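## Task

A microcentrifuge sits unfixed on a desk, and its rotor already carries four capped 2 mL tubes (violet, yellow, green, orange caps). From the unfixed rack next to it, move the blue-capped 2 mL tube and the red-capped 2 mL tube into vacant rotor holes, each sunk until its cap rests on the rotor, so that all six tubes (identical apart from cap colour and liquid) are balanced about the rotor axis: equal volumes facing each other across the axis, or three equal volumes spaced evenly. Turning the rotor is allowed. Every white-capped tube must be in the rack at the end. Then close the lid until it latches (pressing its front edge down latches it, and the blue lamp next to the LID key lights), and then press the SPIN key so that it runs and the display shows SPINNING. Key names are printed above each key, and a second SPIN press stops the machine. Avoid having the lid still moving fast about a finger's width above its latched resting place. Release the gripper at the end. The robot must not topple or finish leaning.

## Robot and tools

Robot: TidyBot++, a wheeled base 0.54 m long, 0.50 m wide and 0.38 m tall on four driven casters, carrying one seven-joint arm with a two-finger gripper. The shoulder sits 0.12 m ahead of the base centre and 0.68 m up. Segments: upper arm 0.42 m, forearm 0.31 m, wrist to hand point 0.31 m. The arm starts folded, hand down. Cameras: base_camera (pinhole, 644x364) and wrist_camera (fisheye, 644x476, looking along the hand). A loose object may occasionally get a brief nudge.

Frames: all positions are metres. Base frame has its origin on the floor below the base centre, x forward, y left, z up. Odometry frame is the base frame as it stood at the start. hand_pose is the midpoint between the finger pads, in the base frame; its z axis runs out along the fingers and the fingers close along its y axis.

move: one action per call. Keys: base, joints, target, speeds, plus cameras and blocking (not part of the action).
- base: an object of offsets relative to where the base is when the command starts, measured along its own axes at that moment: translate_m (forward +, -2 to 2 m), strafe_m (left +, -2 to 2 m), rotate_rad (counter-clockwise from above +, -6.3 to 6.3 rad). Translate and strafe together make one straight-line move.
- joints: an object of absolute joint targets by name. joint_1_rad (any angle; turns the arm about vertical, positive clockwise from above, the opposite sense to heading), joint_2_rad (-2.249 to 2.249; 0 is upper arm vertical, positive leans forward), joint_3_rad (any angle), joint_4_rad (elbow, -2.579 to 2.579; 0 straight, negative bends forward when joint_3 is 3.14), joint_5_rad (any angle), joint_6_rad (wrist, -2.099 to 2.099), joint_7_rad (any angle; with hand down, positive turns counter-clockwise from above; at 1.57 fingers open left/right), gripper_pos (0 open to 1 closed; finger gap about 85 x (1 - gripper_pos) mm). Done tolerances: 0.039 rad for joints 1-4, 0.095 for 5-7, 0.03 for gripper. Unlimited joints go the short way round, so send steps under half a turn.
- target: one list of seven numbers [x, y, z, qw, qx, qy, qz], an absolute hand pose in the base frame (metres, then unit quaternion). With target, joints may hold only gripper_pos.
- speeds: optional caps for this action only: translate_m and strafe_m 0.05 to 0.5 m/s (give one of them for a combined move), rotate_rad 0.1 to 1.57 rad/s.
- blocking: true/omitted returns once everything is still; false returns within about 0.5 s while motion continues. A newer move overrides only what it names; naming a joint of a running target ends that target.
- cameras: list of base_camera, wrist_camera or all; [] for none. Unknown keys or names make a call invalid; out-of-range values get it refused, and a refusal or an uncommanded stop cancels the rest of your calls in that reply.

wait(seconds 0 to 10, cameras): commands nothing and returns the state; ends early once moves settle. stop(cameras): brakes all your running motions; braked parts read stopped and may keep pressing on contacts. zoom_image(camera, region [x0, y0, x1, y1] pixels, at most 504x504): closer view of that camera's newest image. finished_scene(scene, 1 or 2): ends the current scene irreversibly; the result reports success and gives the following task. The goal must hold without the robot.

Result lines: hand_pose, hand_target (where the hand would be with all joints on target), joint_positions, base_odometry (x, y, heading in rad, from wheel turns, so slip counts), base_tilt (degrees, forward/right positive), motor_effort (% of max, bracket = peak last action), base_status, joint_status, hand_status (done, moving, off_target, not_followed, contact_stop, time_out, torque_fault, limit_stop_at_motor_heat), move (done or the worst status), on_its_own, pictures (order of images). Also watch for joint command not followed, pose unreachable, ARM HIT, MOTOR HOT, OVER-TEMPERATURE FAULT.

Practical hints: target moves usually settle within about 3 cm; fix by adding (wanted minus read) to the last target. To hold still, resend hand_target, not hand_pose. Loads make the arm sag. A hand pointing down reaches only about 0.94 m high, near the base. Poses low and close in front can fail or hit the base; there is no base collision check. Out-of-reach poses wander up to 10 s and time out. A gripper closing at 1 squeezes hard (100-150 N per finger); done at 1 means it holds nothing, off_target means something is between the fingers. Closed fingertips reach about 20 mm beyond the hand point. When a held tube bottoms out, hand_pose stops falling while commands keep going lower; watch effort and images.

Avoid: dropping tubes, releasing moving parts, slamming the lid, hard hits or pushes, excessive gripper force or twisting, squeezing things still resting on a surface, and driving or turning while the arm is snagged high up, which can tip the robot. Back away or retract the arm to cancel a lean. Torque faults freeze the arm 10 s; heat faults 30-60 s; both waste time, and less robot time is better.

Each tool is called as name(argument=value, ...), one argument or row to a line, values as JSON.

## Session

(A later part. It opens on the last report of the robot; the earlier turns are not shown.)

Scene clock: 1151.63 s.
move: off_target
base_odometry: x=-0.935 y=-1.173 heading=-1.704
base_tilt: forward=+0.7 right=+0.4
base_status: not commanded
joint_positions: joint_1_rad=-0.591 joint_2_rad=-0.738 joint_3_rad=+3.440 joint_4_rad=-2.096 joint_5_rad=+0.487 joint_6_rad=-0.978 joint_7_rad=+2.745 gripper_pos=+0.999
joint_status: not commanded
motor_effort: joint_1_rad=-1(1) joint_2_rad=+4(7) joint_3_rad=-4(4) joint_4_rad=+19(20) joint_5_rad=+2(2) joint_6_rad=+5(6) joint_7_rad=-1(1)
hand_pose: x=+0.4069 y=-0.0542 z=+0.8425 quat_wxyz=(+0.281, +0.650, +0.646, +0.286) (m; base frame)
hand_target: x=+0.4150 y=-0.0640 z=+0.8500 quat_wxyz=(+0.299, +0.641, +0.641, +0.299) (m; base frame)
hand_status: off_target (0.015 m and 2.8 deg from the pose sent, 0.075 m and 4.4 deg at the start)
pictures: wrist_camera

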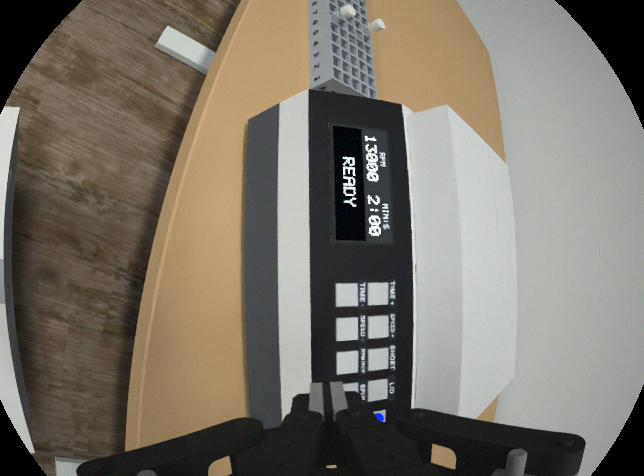

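move(
  target=[0.426, -0.066, 0.838, 0.299, 0.641, 0.641, 0.299],
  cameras=["wrist_camera"],
)

zoom_image(
  camera="wrist_camera",
  region=[250, 320, 410, 440],
)

Scene clock: 1160.10 s.
move: off_target
base_odometry: x=-0.935 y=-1.173 heading=-1.704
base_tilt: forward=+0.7 right=+0.4
base_status: not commanded
joint_positions: joint_1_rad=-0.599 joint_2_rad=-0.738 joint_3_rad=+3.482 joint_4_rad=-2.129 joint_5_rad=+0.506 joint_6_rad=-0.912 joint_7_rad=+2.745 gripper_pos=+0.999
joint_status: not commanded
motor_effort: joint_1_rad=-1(1) joint_2_rad=+5(6) joint_3_rad=-4(5) joint_4_rad=+19(20) joint_5_rad=+1(1) joint_6_rad=+5(6) joint_7_rad=-1(1)
hand_pose: x=+0.4169 y=-0.0591 z=+0.8354 quat_wxyz=(+0.284, +0.649, +0.641, +0.296) (m; base frame)
hand_target: x=+0.4260 y=-0.0660 z=+0.8380 quat_wxyz=(+0.299, +0.641, +0.641, +0.299) (m; base frame)
hand_status: off_target (0.012 m and 2.0 deg from the pose sent, 0.023 m and 2.8 deg at the start)
pictures: wrist_camera

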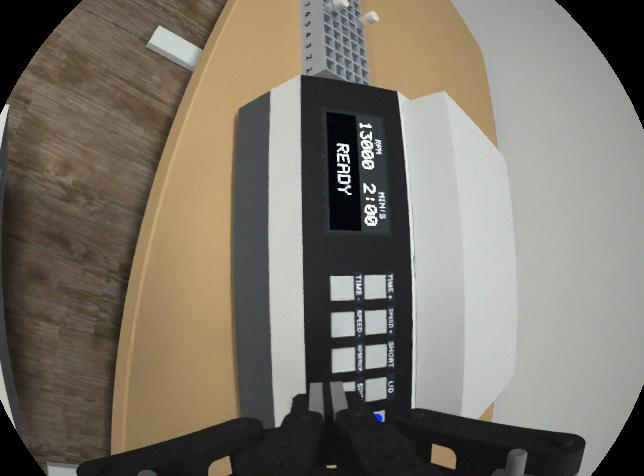

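Scaled by 3.150.

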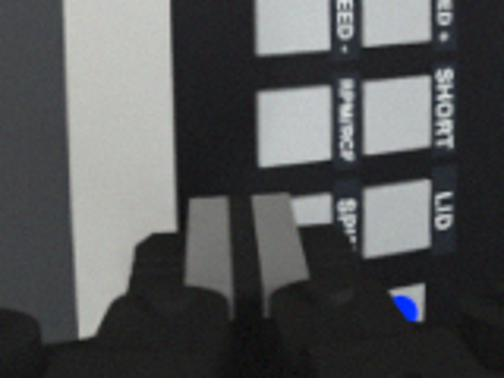

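move(
  target=[0.433, -0.066, 0.827, 0.299, 0.641, 0.641, 0.299],
  cameras=["wrist_camera"],
)

zoom_image(
  camera="wrist_camera",
  region=[250, 320, 410, 440],
)

Scene clock: 1165.87 s.
move: off_target
base_odometry: x=-0.935 y=-1.173 heading=-1.704
base_tilt: forward=+0.7 right=+0.4
base_status: not commanded
joint_positions: joint_1_rad=-0.602 joint_2_rad=-0.738 joint_3_rad=+3.506 joint_4_rad=-2.160 joint_5_rad=+0.521 joint_6_rad=-0.861 joint_7_rad=+2.745 gripper_pos=+0.999
joint_status: not commanded
motor_effort: joint_1_rad=+0(1) joint_2_rad=+5(6) joint_3_rad=-4(5) joint_4_rad=+19(20) joint_5_rad=+0(2) joint_6_rad=+5(6) joint_7_rad=-1(1)
hand_pose: x=+0.4227 y=-0.0607 z=+0.8279 quat_wxyz=(+0.287, +0.645, +0.640, +0.302) (m; base frame)
hand_target: x=+0.4330 y=-0.0660 z=+0.8270 quat_wxyz=(+0.299, +0.641, +0.641, +0.299) (m; base frame)
hand_status: off_target (0.012 m and 1.5 deg from the pose sent, 0.019 m and 2.0 deg at the start)
pictures: wrist_camera

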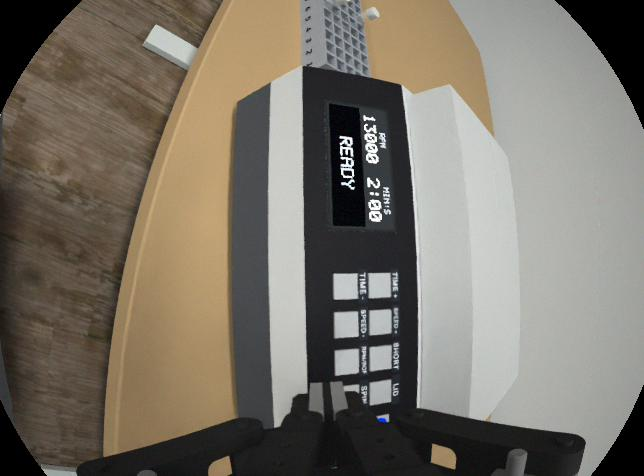

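Scaled by 3.150.

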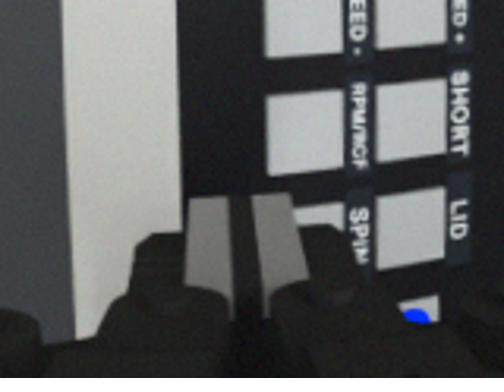

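move(
  target=[0.4395, -0.066, 0.832, 0.299, 0.641, 0.641, 0.299],
  cameras=["wrist_camera"],
)

zoom_image(
  camera="wrist_camera",
  region=[250, 320, 410, 440],
)

Scene clock: 1173.67 s.
move: off_target
base_odometry: x=-0.935 y=-1.173 heading=-1.704
base_tilt: forward=+0.7 right=+0.4
base_status: not commanded
joint_positions: joint_1_rad=-0.604 joint_2_rad=-0.727 joint_3_rad=+3.515 joint_4_rad=-2.152 joint_5_rad=+0.521 joint_6_rad=-0.860 joint_7_rad=+2.745 gripper_pos=+0.999
joint_status: not commanded
motor_effort: joint_1_rad=-1(1) joint_2_rad=+5(6) joint_3_rad=-4(4) joint_4_rad=+19(20) joint_5_rad=+1(2) joint_6_rad=+5(6) joint_7_rad=-1(1)
hand_pose: x=+0.4258 y=-0.0625 z=+0.8287 quat_wxyz=(+0.286, +0.648, +0.638, +0.301) (m; base frame)
hand_target: x=+0.4395 y=-0.0660 z=+0.8320 quat_wxyz=(+0.299, +0.641, +0.641, +0.299) (m; base frame)
hand_status: off_target (0.015 m and 1.7 deg from the pose sent, 0.018 m and 1.5 deg at the start)
pictures: wrist_camera

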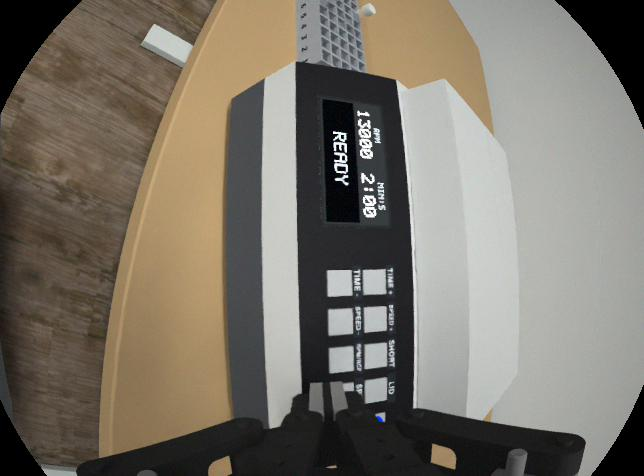

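Scaled by 3.150.

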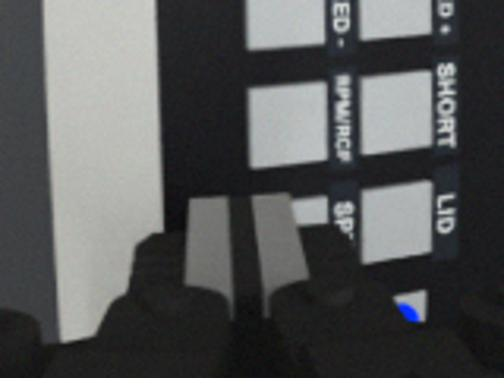

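move(
  target=[0.4465, -0.066, 0.833, 0.299, 0.641, 0.641, 0.299],
  cameras=["wrist_camera"],
)

zoom_image(
  camera="wrist_camera",
  region=[250, 320, 410, 440],
)

Scene clock: 1180.03 s.
move: off_target
base_odometry: x=-0.935 y=-1.173 heading=-1.704
base_tilt: forward=+0.7 right=+0.4
base_status: not commanded
joint_positions: joint_1_rad=-0.607 joint_2_rad=-0.711 joint_3_rad=+3.530 joint_4_rad=-2.150 joint_5_rad=+0.521 joint_6_rad=-0.844 joint_7_rad=+2.745 gripper_pos=+0.999
joint_status: not commanded
motor_effort: joint_1_rad=-1(1) joint_2_rad=+4(6) joint_3_rad=-5(5) joint_4_rad=+19(19) joint_5_rad=+1(1) joint_6_rad=+5(6) joint_7_rad=-1(1)
hand_pose: x=+0.4316 y=-0.0631 z=+0.8277 quat_wxyz=(+0.285, +0.650, +0.637, +0.300) (m; base frame)
hand_target: x=+0.4465 y=-0.0660 z=+0.8330 quat_wxyz=(+0.299, +0.641, +0.641, +0.299) (m; base frame)
hand_status: off_target (0.016 m and 2.0 deg from the pose sent, 0.021 m and 1.7 deg at the start)
pictures: wrist_camera

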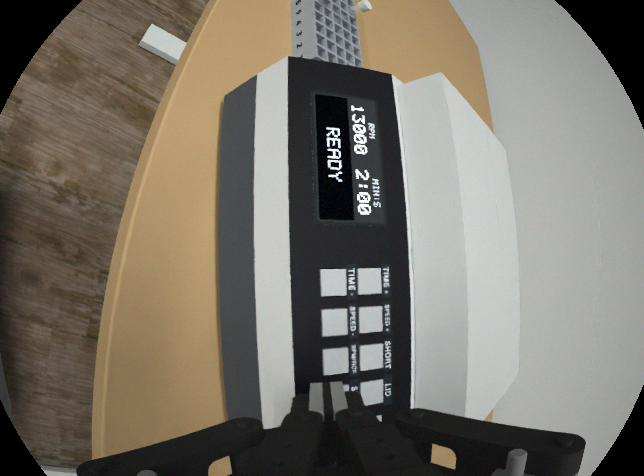

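Scaled by 3.150.

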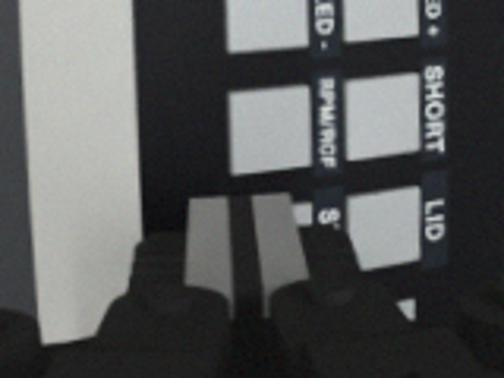

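move(
  target=[0.4525, -0.067, 0.829, 0.299, 0.641, 0.641, 0.299],
  cameras=["wrist_camera"],
)

zoom_image(
  camera="wrist_camera",
  region=[250, 320, 410, 440],
)

Scene clock: 1188.70 s.
move: off_target
base_odometry: x=-0.935 y=-1.173 heading=-1.704
base_tilt: forward=+0.7 right=+0.4
base_status: not commanded
joint_positions: joint_1_rad=-0.612 joint_2_rad=-0.698 joint_3_rad=+3.551 joint_4_rad=-2.150 joint_5_rad=+0.521 joint_6_rad=-0.816 joint_7_rad=+2.745 gripper_pos=+0.999
joint_status: not commanded
motor_effort: joint_1_rad=+0(1) joint_2_rad=+4(5) joint_3_rad=-5(5) joint_4_rad=+19(19) joint_5_rad=+1(1) joint_6_rad=+5(6) joint_7_rad=-1(1)
hand_pose: x=+0.4390 y=-0.0639 z=+0.8279 quat_wxyz=(+0.285, +0.652, +0.633, +0.306) (m; base frame)
hand_target: x=+0.4525 y=-0.0670 z=+0.8290 quat_wxyz=(+0.299, +0.641, +0.641, +0.299) (m; base frame)
hand_status: off_target (0.014 m and 2.4 deg from the pose sent, 0.021 m and 2.0 deg at the start)
pictures: wrist_camera

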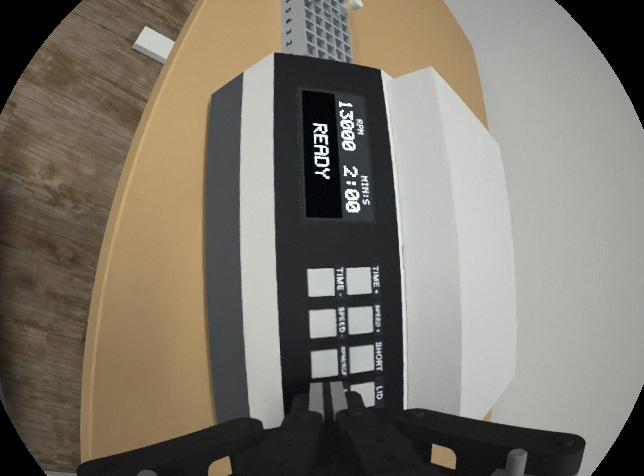

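Scaled by 3.150.

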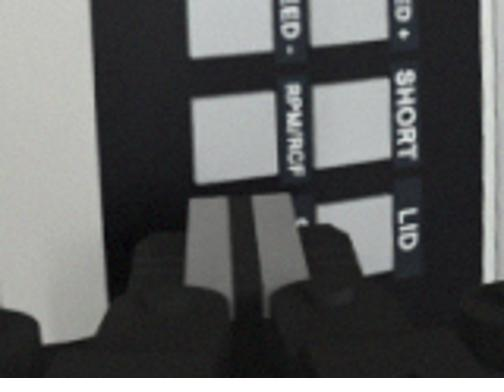

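move(
  target=[0.455, -0.069, 0.824, 0.299, 0.641, 0.641, 0.299],
  cameras=["wrist_camera"],
)

zoom_image(
  camera="wrist_camera",
  region=[250, 320, 410, 440],
)

Scene clock: 1195.67 s.
move: off_target
base_odometry: x=-0.935 y=-1.173 heading=-1.704
base_tilt: forward=+0.7 right=+0.4
base_status: not commanded
joint_positions: joint_1_rad=-0.618 joint_2_rad=-0.696 joint_3_rad=+3.569 joint_4_rad=-2.155 joint_5_rad=+0.525 joint_6_rad=-0.796 joint_7_rad=+2.745 gripper_pos=+0.999
joint_status: not commanded
motor_effort: joint_1_rad=-1(1) joint_2_rad=+4(5) joint_3_rad=-5(5) joint_4_rad=+19(20) joint_5_rad=+0(1) joint_6_rad=+5(7) joint_7_rad=-1(1)
hand_pose: x=+0.4429 y=-0.0658 z=+0.8272 quat_wxyz=(+0.285, +0.652, +0.630, +0.310) (m; base frame)
hand_target: x=+0.4550 y=-0.0690 z=+0.8240 quat_wxyz=(+0.299, +0.641, +0.641, +0.299) (m; base frame)
hand_status: off_target (0.013 m and 2.8 deg from the pose sent, 0.017 m and 2.4 deg at the start)
pictures: wrist_camera

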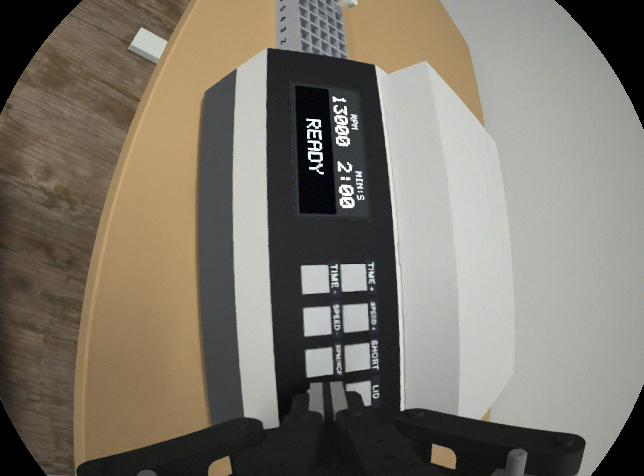

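Scaled by 3.150.

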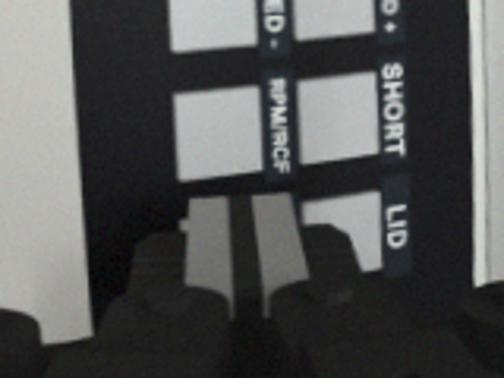

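move(
  target=[0.455, -0.069, 0.8175, 0.299, 0.641, 0.641, 0.299],
  cameras=["wrist_camera"],
)

zoom_image(
  camera="wrist_camera",
  region=[250, 320, 410, 440],
)

Scene clock: 1202.83 s.
move: off_target
base_odometry: x=-0.935 y=-1.173 heading=-1.704
base_tilt: forward=+0.7 right=+0.4
base_status: not commanded
joint_positions: joint_1_rad=-0.618 joint_2_rad=-0.696 joint_3_rad=+3.573 joint_4_rad=-2.173 joint_5_rad=+0.534 joint_6_rad=-0.777 joint_7_rad=+2.745 gripper_pos=+0.999
joint_status: not commanded
motor_effort: joint_1_rad=+0(1) joint_2_rad=+4(5) joint_3_rad=-5(5) joint_4_rad=+19(20) joint_5_rad=+1(2) joint_6_rad=+5(6) joint_7_rad=-1(1)
hand_pose: x=+0.4436 y=-0.0653 z=+0.8221 quat_wxyz=(+0.287, +0.649, +0.633, +0.310) (m; base frame)
hand_target: x=+0.4550 y=-0.0690 z=+0.8175 quat_wxyz=(+0.299, +0.641, +0.641, +0.299) (m; base frame)
hand_status: off_target (0.013 m and 2.3 deg from the pose sent, 0.016 m and 2.8 deg at the start)
pictures: wrist_camera

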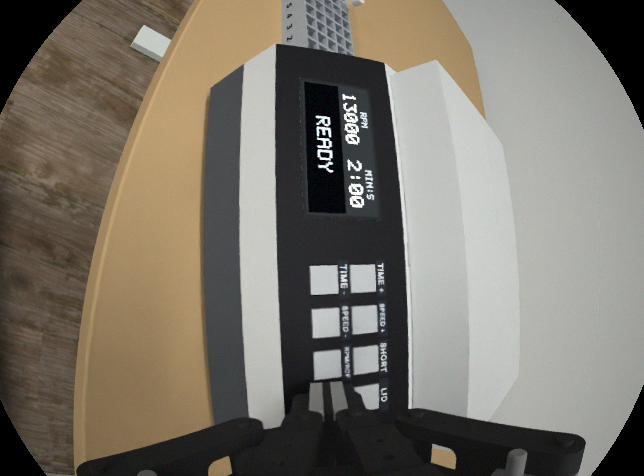

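Scaled by 3.150.

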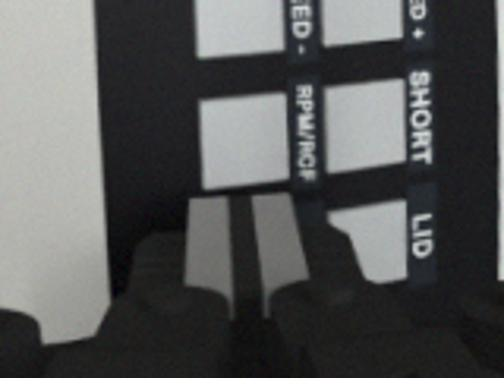

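move(
  target=[0.458, -0.071, 0.8135, 0.299, 0.641, 0.641, 0.299],
  cameras=["wrist_camera"],
)

zoom_image(
  camera="wrist_camera",
  region=[250, 320, 410, 440],
)

Scene clock: 1215.00 s.
move: off_target
base_odometry: x=-0.935 y=-1.173 heading=-1.704
base_tilt: forward=+0.7 right=+0.4
base_status: not commanded
joint_positions: joint_1_rad=-0.624 joint_2_rad=-0.692 joint_3_rad=+3.593 joint_4_rad=-2.179 joint_5_rad=+0.540 joint_6_rad=-0.758 joint_7_rad=+2.745 gripper_pos=+0.999
joint_status: not commanded
motor_effort: joint_1_rad=-1(1) joint_2_rad=+5(5) joint_3_rad=-4(5) joint_4_rad=+19(19) joint_5_rad=+2(2) joint_6_rad=+5(6) joint_7_rad=-1(1)
hand_pose: x=+0.4471 y=-0.0677 z=+0.8196 quat_wxyz=(+0.287, +0.650, +0.631, +0.312) (m; base frame)
hand_target: x=+0.4580 y=-0.0710 z=+0.8135 quat_wxyz=(+0.299, +0.641, +0.641, +0.299) (m; base frame)
hand_status: off_target (0.013 m and 2.6 deg from the pose sent, 0.018 m and 2.3 deg at the start)
pictures: wrist_camera

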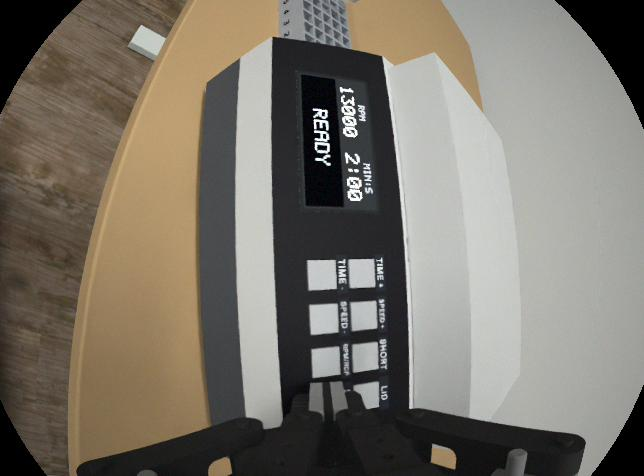

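Scaled by 3.150.

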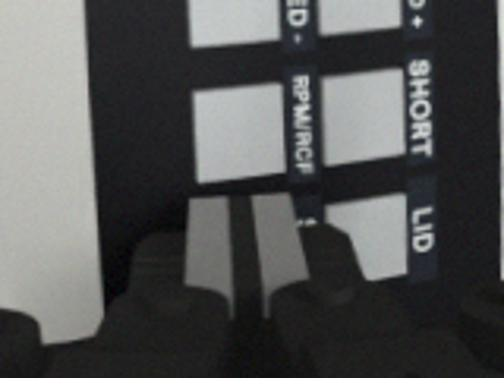

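move(
  target=[0.461, -0.071, 0.8085, 0.299, 0.641, 0.641, 0.299],
  cameras=["wrist_camera"],
)

zoom_image(
  camera="wrist_camera",
  region=[250, 320, 410, 440],
)

Scene clock: 1221.23 s.
move: off_target
base_odometry: x=-0.935 y=-1.173 heading=-1.704
base_tilt: forward=+0.7 right=+0.4
base_status: not commanded
joint_positions: joint_1_rad=-0.626 joint_2_rad=-0.688 joint_3_rad=+3.600 joint_4_rad=-2.183 joint_5_rad=+0.553 joint_6_rad=-0.726 joint_7_rad=+2.745 gripper_pos=+0.999
joint_status: not commanded
motor_effort: joint_1_rad=-1(3) joint_2_rad=+6(12) joint_3_rad=-3(4) joint_4_rad=+17(19) joint_5_rad=+0(2) joint_6_rad=+5(11) joint_7_rad=-1(1)
hand_pose: x=+0.4534 y=-0.0677 z=+0.8231 quat_wxyz=(+0.294, +0.644, +0.630, +0.319) (m; base frame)
hand_target: x=+0.4610 y=-0.0710 z=+0.8085 quat_wxyz=(+0.299, +0.641, +0.641, +0.299) (m; base frame)
hand_status: off_target (0.017 m and 2.7 deg from the pose sent, 0.018 m and 2.6 deg at the start)
pictures: wrist_camera

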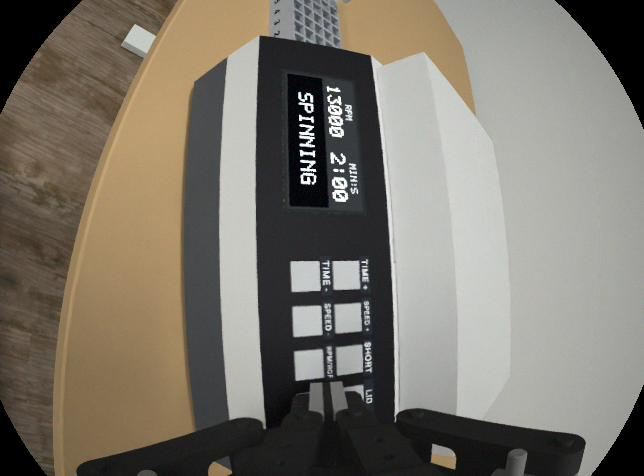

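Scaled by 3.150.

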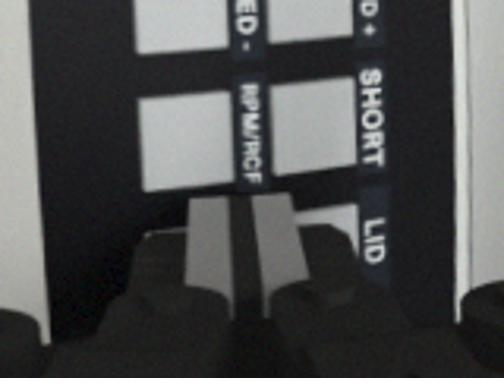

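move(
  target=[0.432, -0.069, 0.825, 0.299, 0.641, 0.641, 0.299],
  cameras=["wrist_camera"],
)

move(
  target=[0.38, -0.066, 0.90, 0.299, 0.641, 0.641, 0.299],
  cameras=["wrist_camera"],
)

zoom_image(
  camera="wrist_camera",
  region=[200, 120, 480, 400],
)

Scene clock: 1232.23 s.
move: off_target
base_odometry: x=-0.935 y=-1.173 heading=-1.704
base_tilt: forward=+0.7 right=+0.4
base_status: not commanded
joint_positions: joint_1_rad=-0.626 joint_2_rad=-0.705 joint_3_rad=+3.554 joint_4_rad=-2.182 joint_5_rad=+0.553 joint_6_rad=-0.790 joint_7_rad=+2.745 gripper_pos=+0.999
joint_status: not commanded
motor_effort: joint_1_rad=-1(1) joint_2_rad=+4(7) joint_3_rad=-5(5) joint_4_rad=+19(20) joint_5_rad=+0(2) joint_6_rad=+5(6) joint_7_rad=-1(1)
hand_pose: x=+0.4396 y=-0.0619 z=+0.8202 quat_wxyz=(+0.292, +0.639, +0.644, +0.303) (m; base frame)
hand_target: x=+0.4320 y=-0.0690 z=+0.8250 quat_wxyz=(+0.299, +0.641, +0.641, +0.299) (m; base frame)
hand_status: off_target (0.011 m and 1.0 deg from the pose sent, 0.022 m and 2.7 deg at the start)
pictures: wrist_camera

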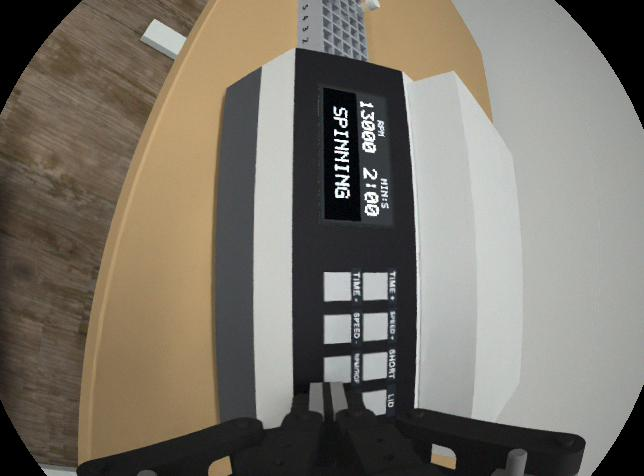

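Scene clock: 1233.80 s.
move: off_target
base_odometry: x=-0.935 y=-1.173 heading=-1.704
base_tilt: forward=+0.7 right=+0.4
base_status: not commanded
joint_positions: joint_1_rad=-0.607 joint_2_rad=-0.777 joint_3_rad=+3.399 joint_4_rad=-1.960 joint_5_rad=+0.518 joint_6_rad=-1.095 joint_7_rad=+2.745 gripper_pos=+0.999
joint_status: not commanded
motor_effort: joint_1_rad=-1(1) joint_2_rad=+6(8) joint_3_rad=-4(5) joint_4_rad=+19(20) joint_5_rad=+1(2) joint_6_rad=+6(6) joint_7_rad=-1(1)
hand_pose: x=+0.3971 y=-0.0698 z=+0.9019 quat_wxyz=(+0.309, +0.645, +0.629, +0.304) (m; base frame)
hand_target: x=+0.3800 y=-0.0660 z=+0.9000 quat_wxyz=(+0.299, +0.641, +0.641, +0.299) (m; base frame)
hand_status: off_target (0.018 m and 1.9 deg from the pose sent, 0.100 m and 1.0 deg at the start)
pictures: wrist_camera

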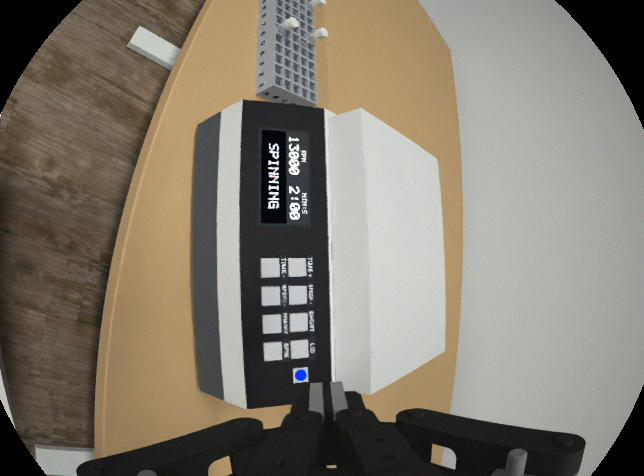

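Scaled by 1.800.

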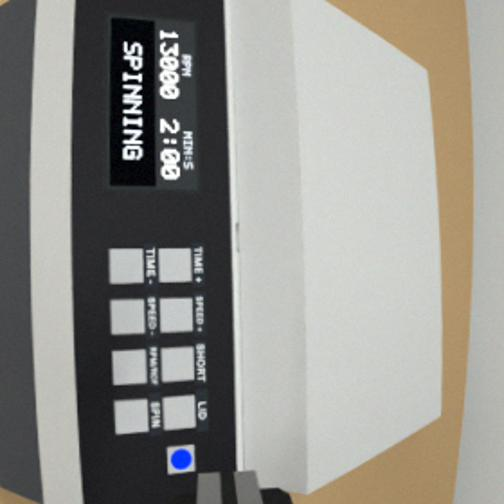

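Spinning, locked, robot clear.

finished_scene(
  scene=2,
)

The scene is finished: the task was done.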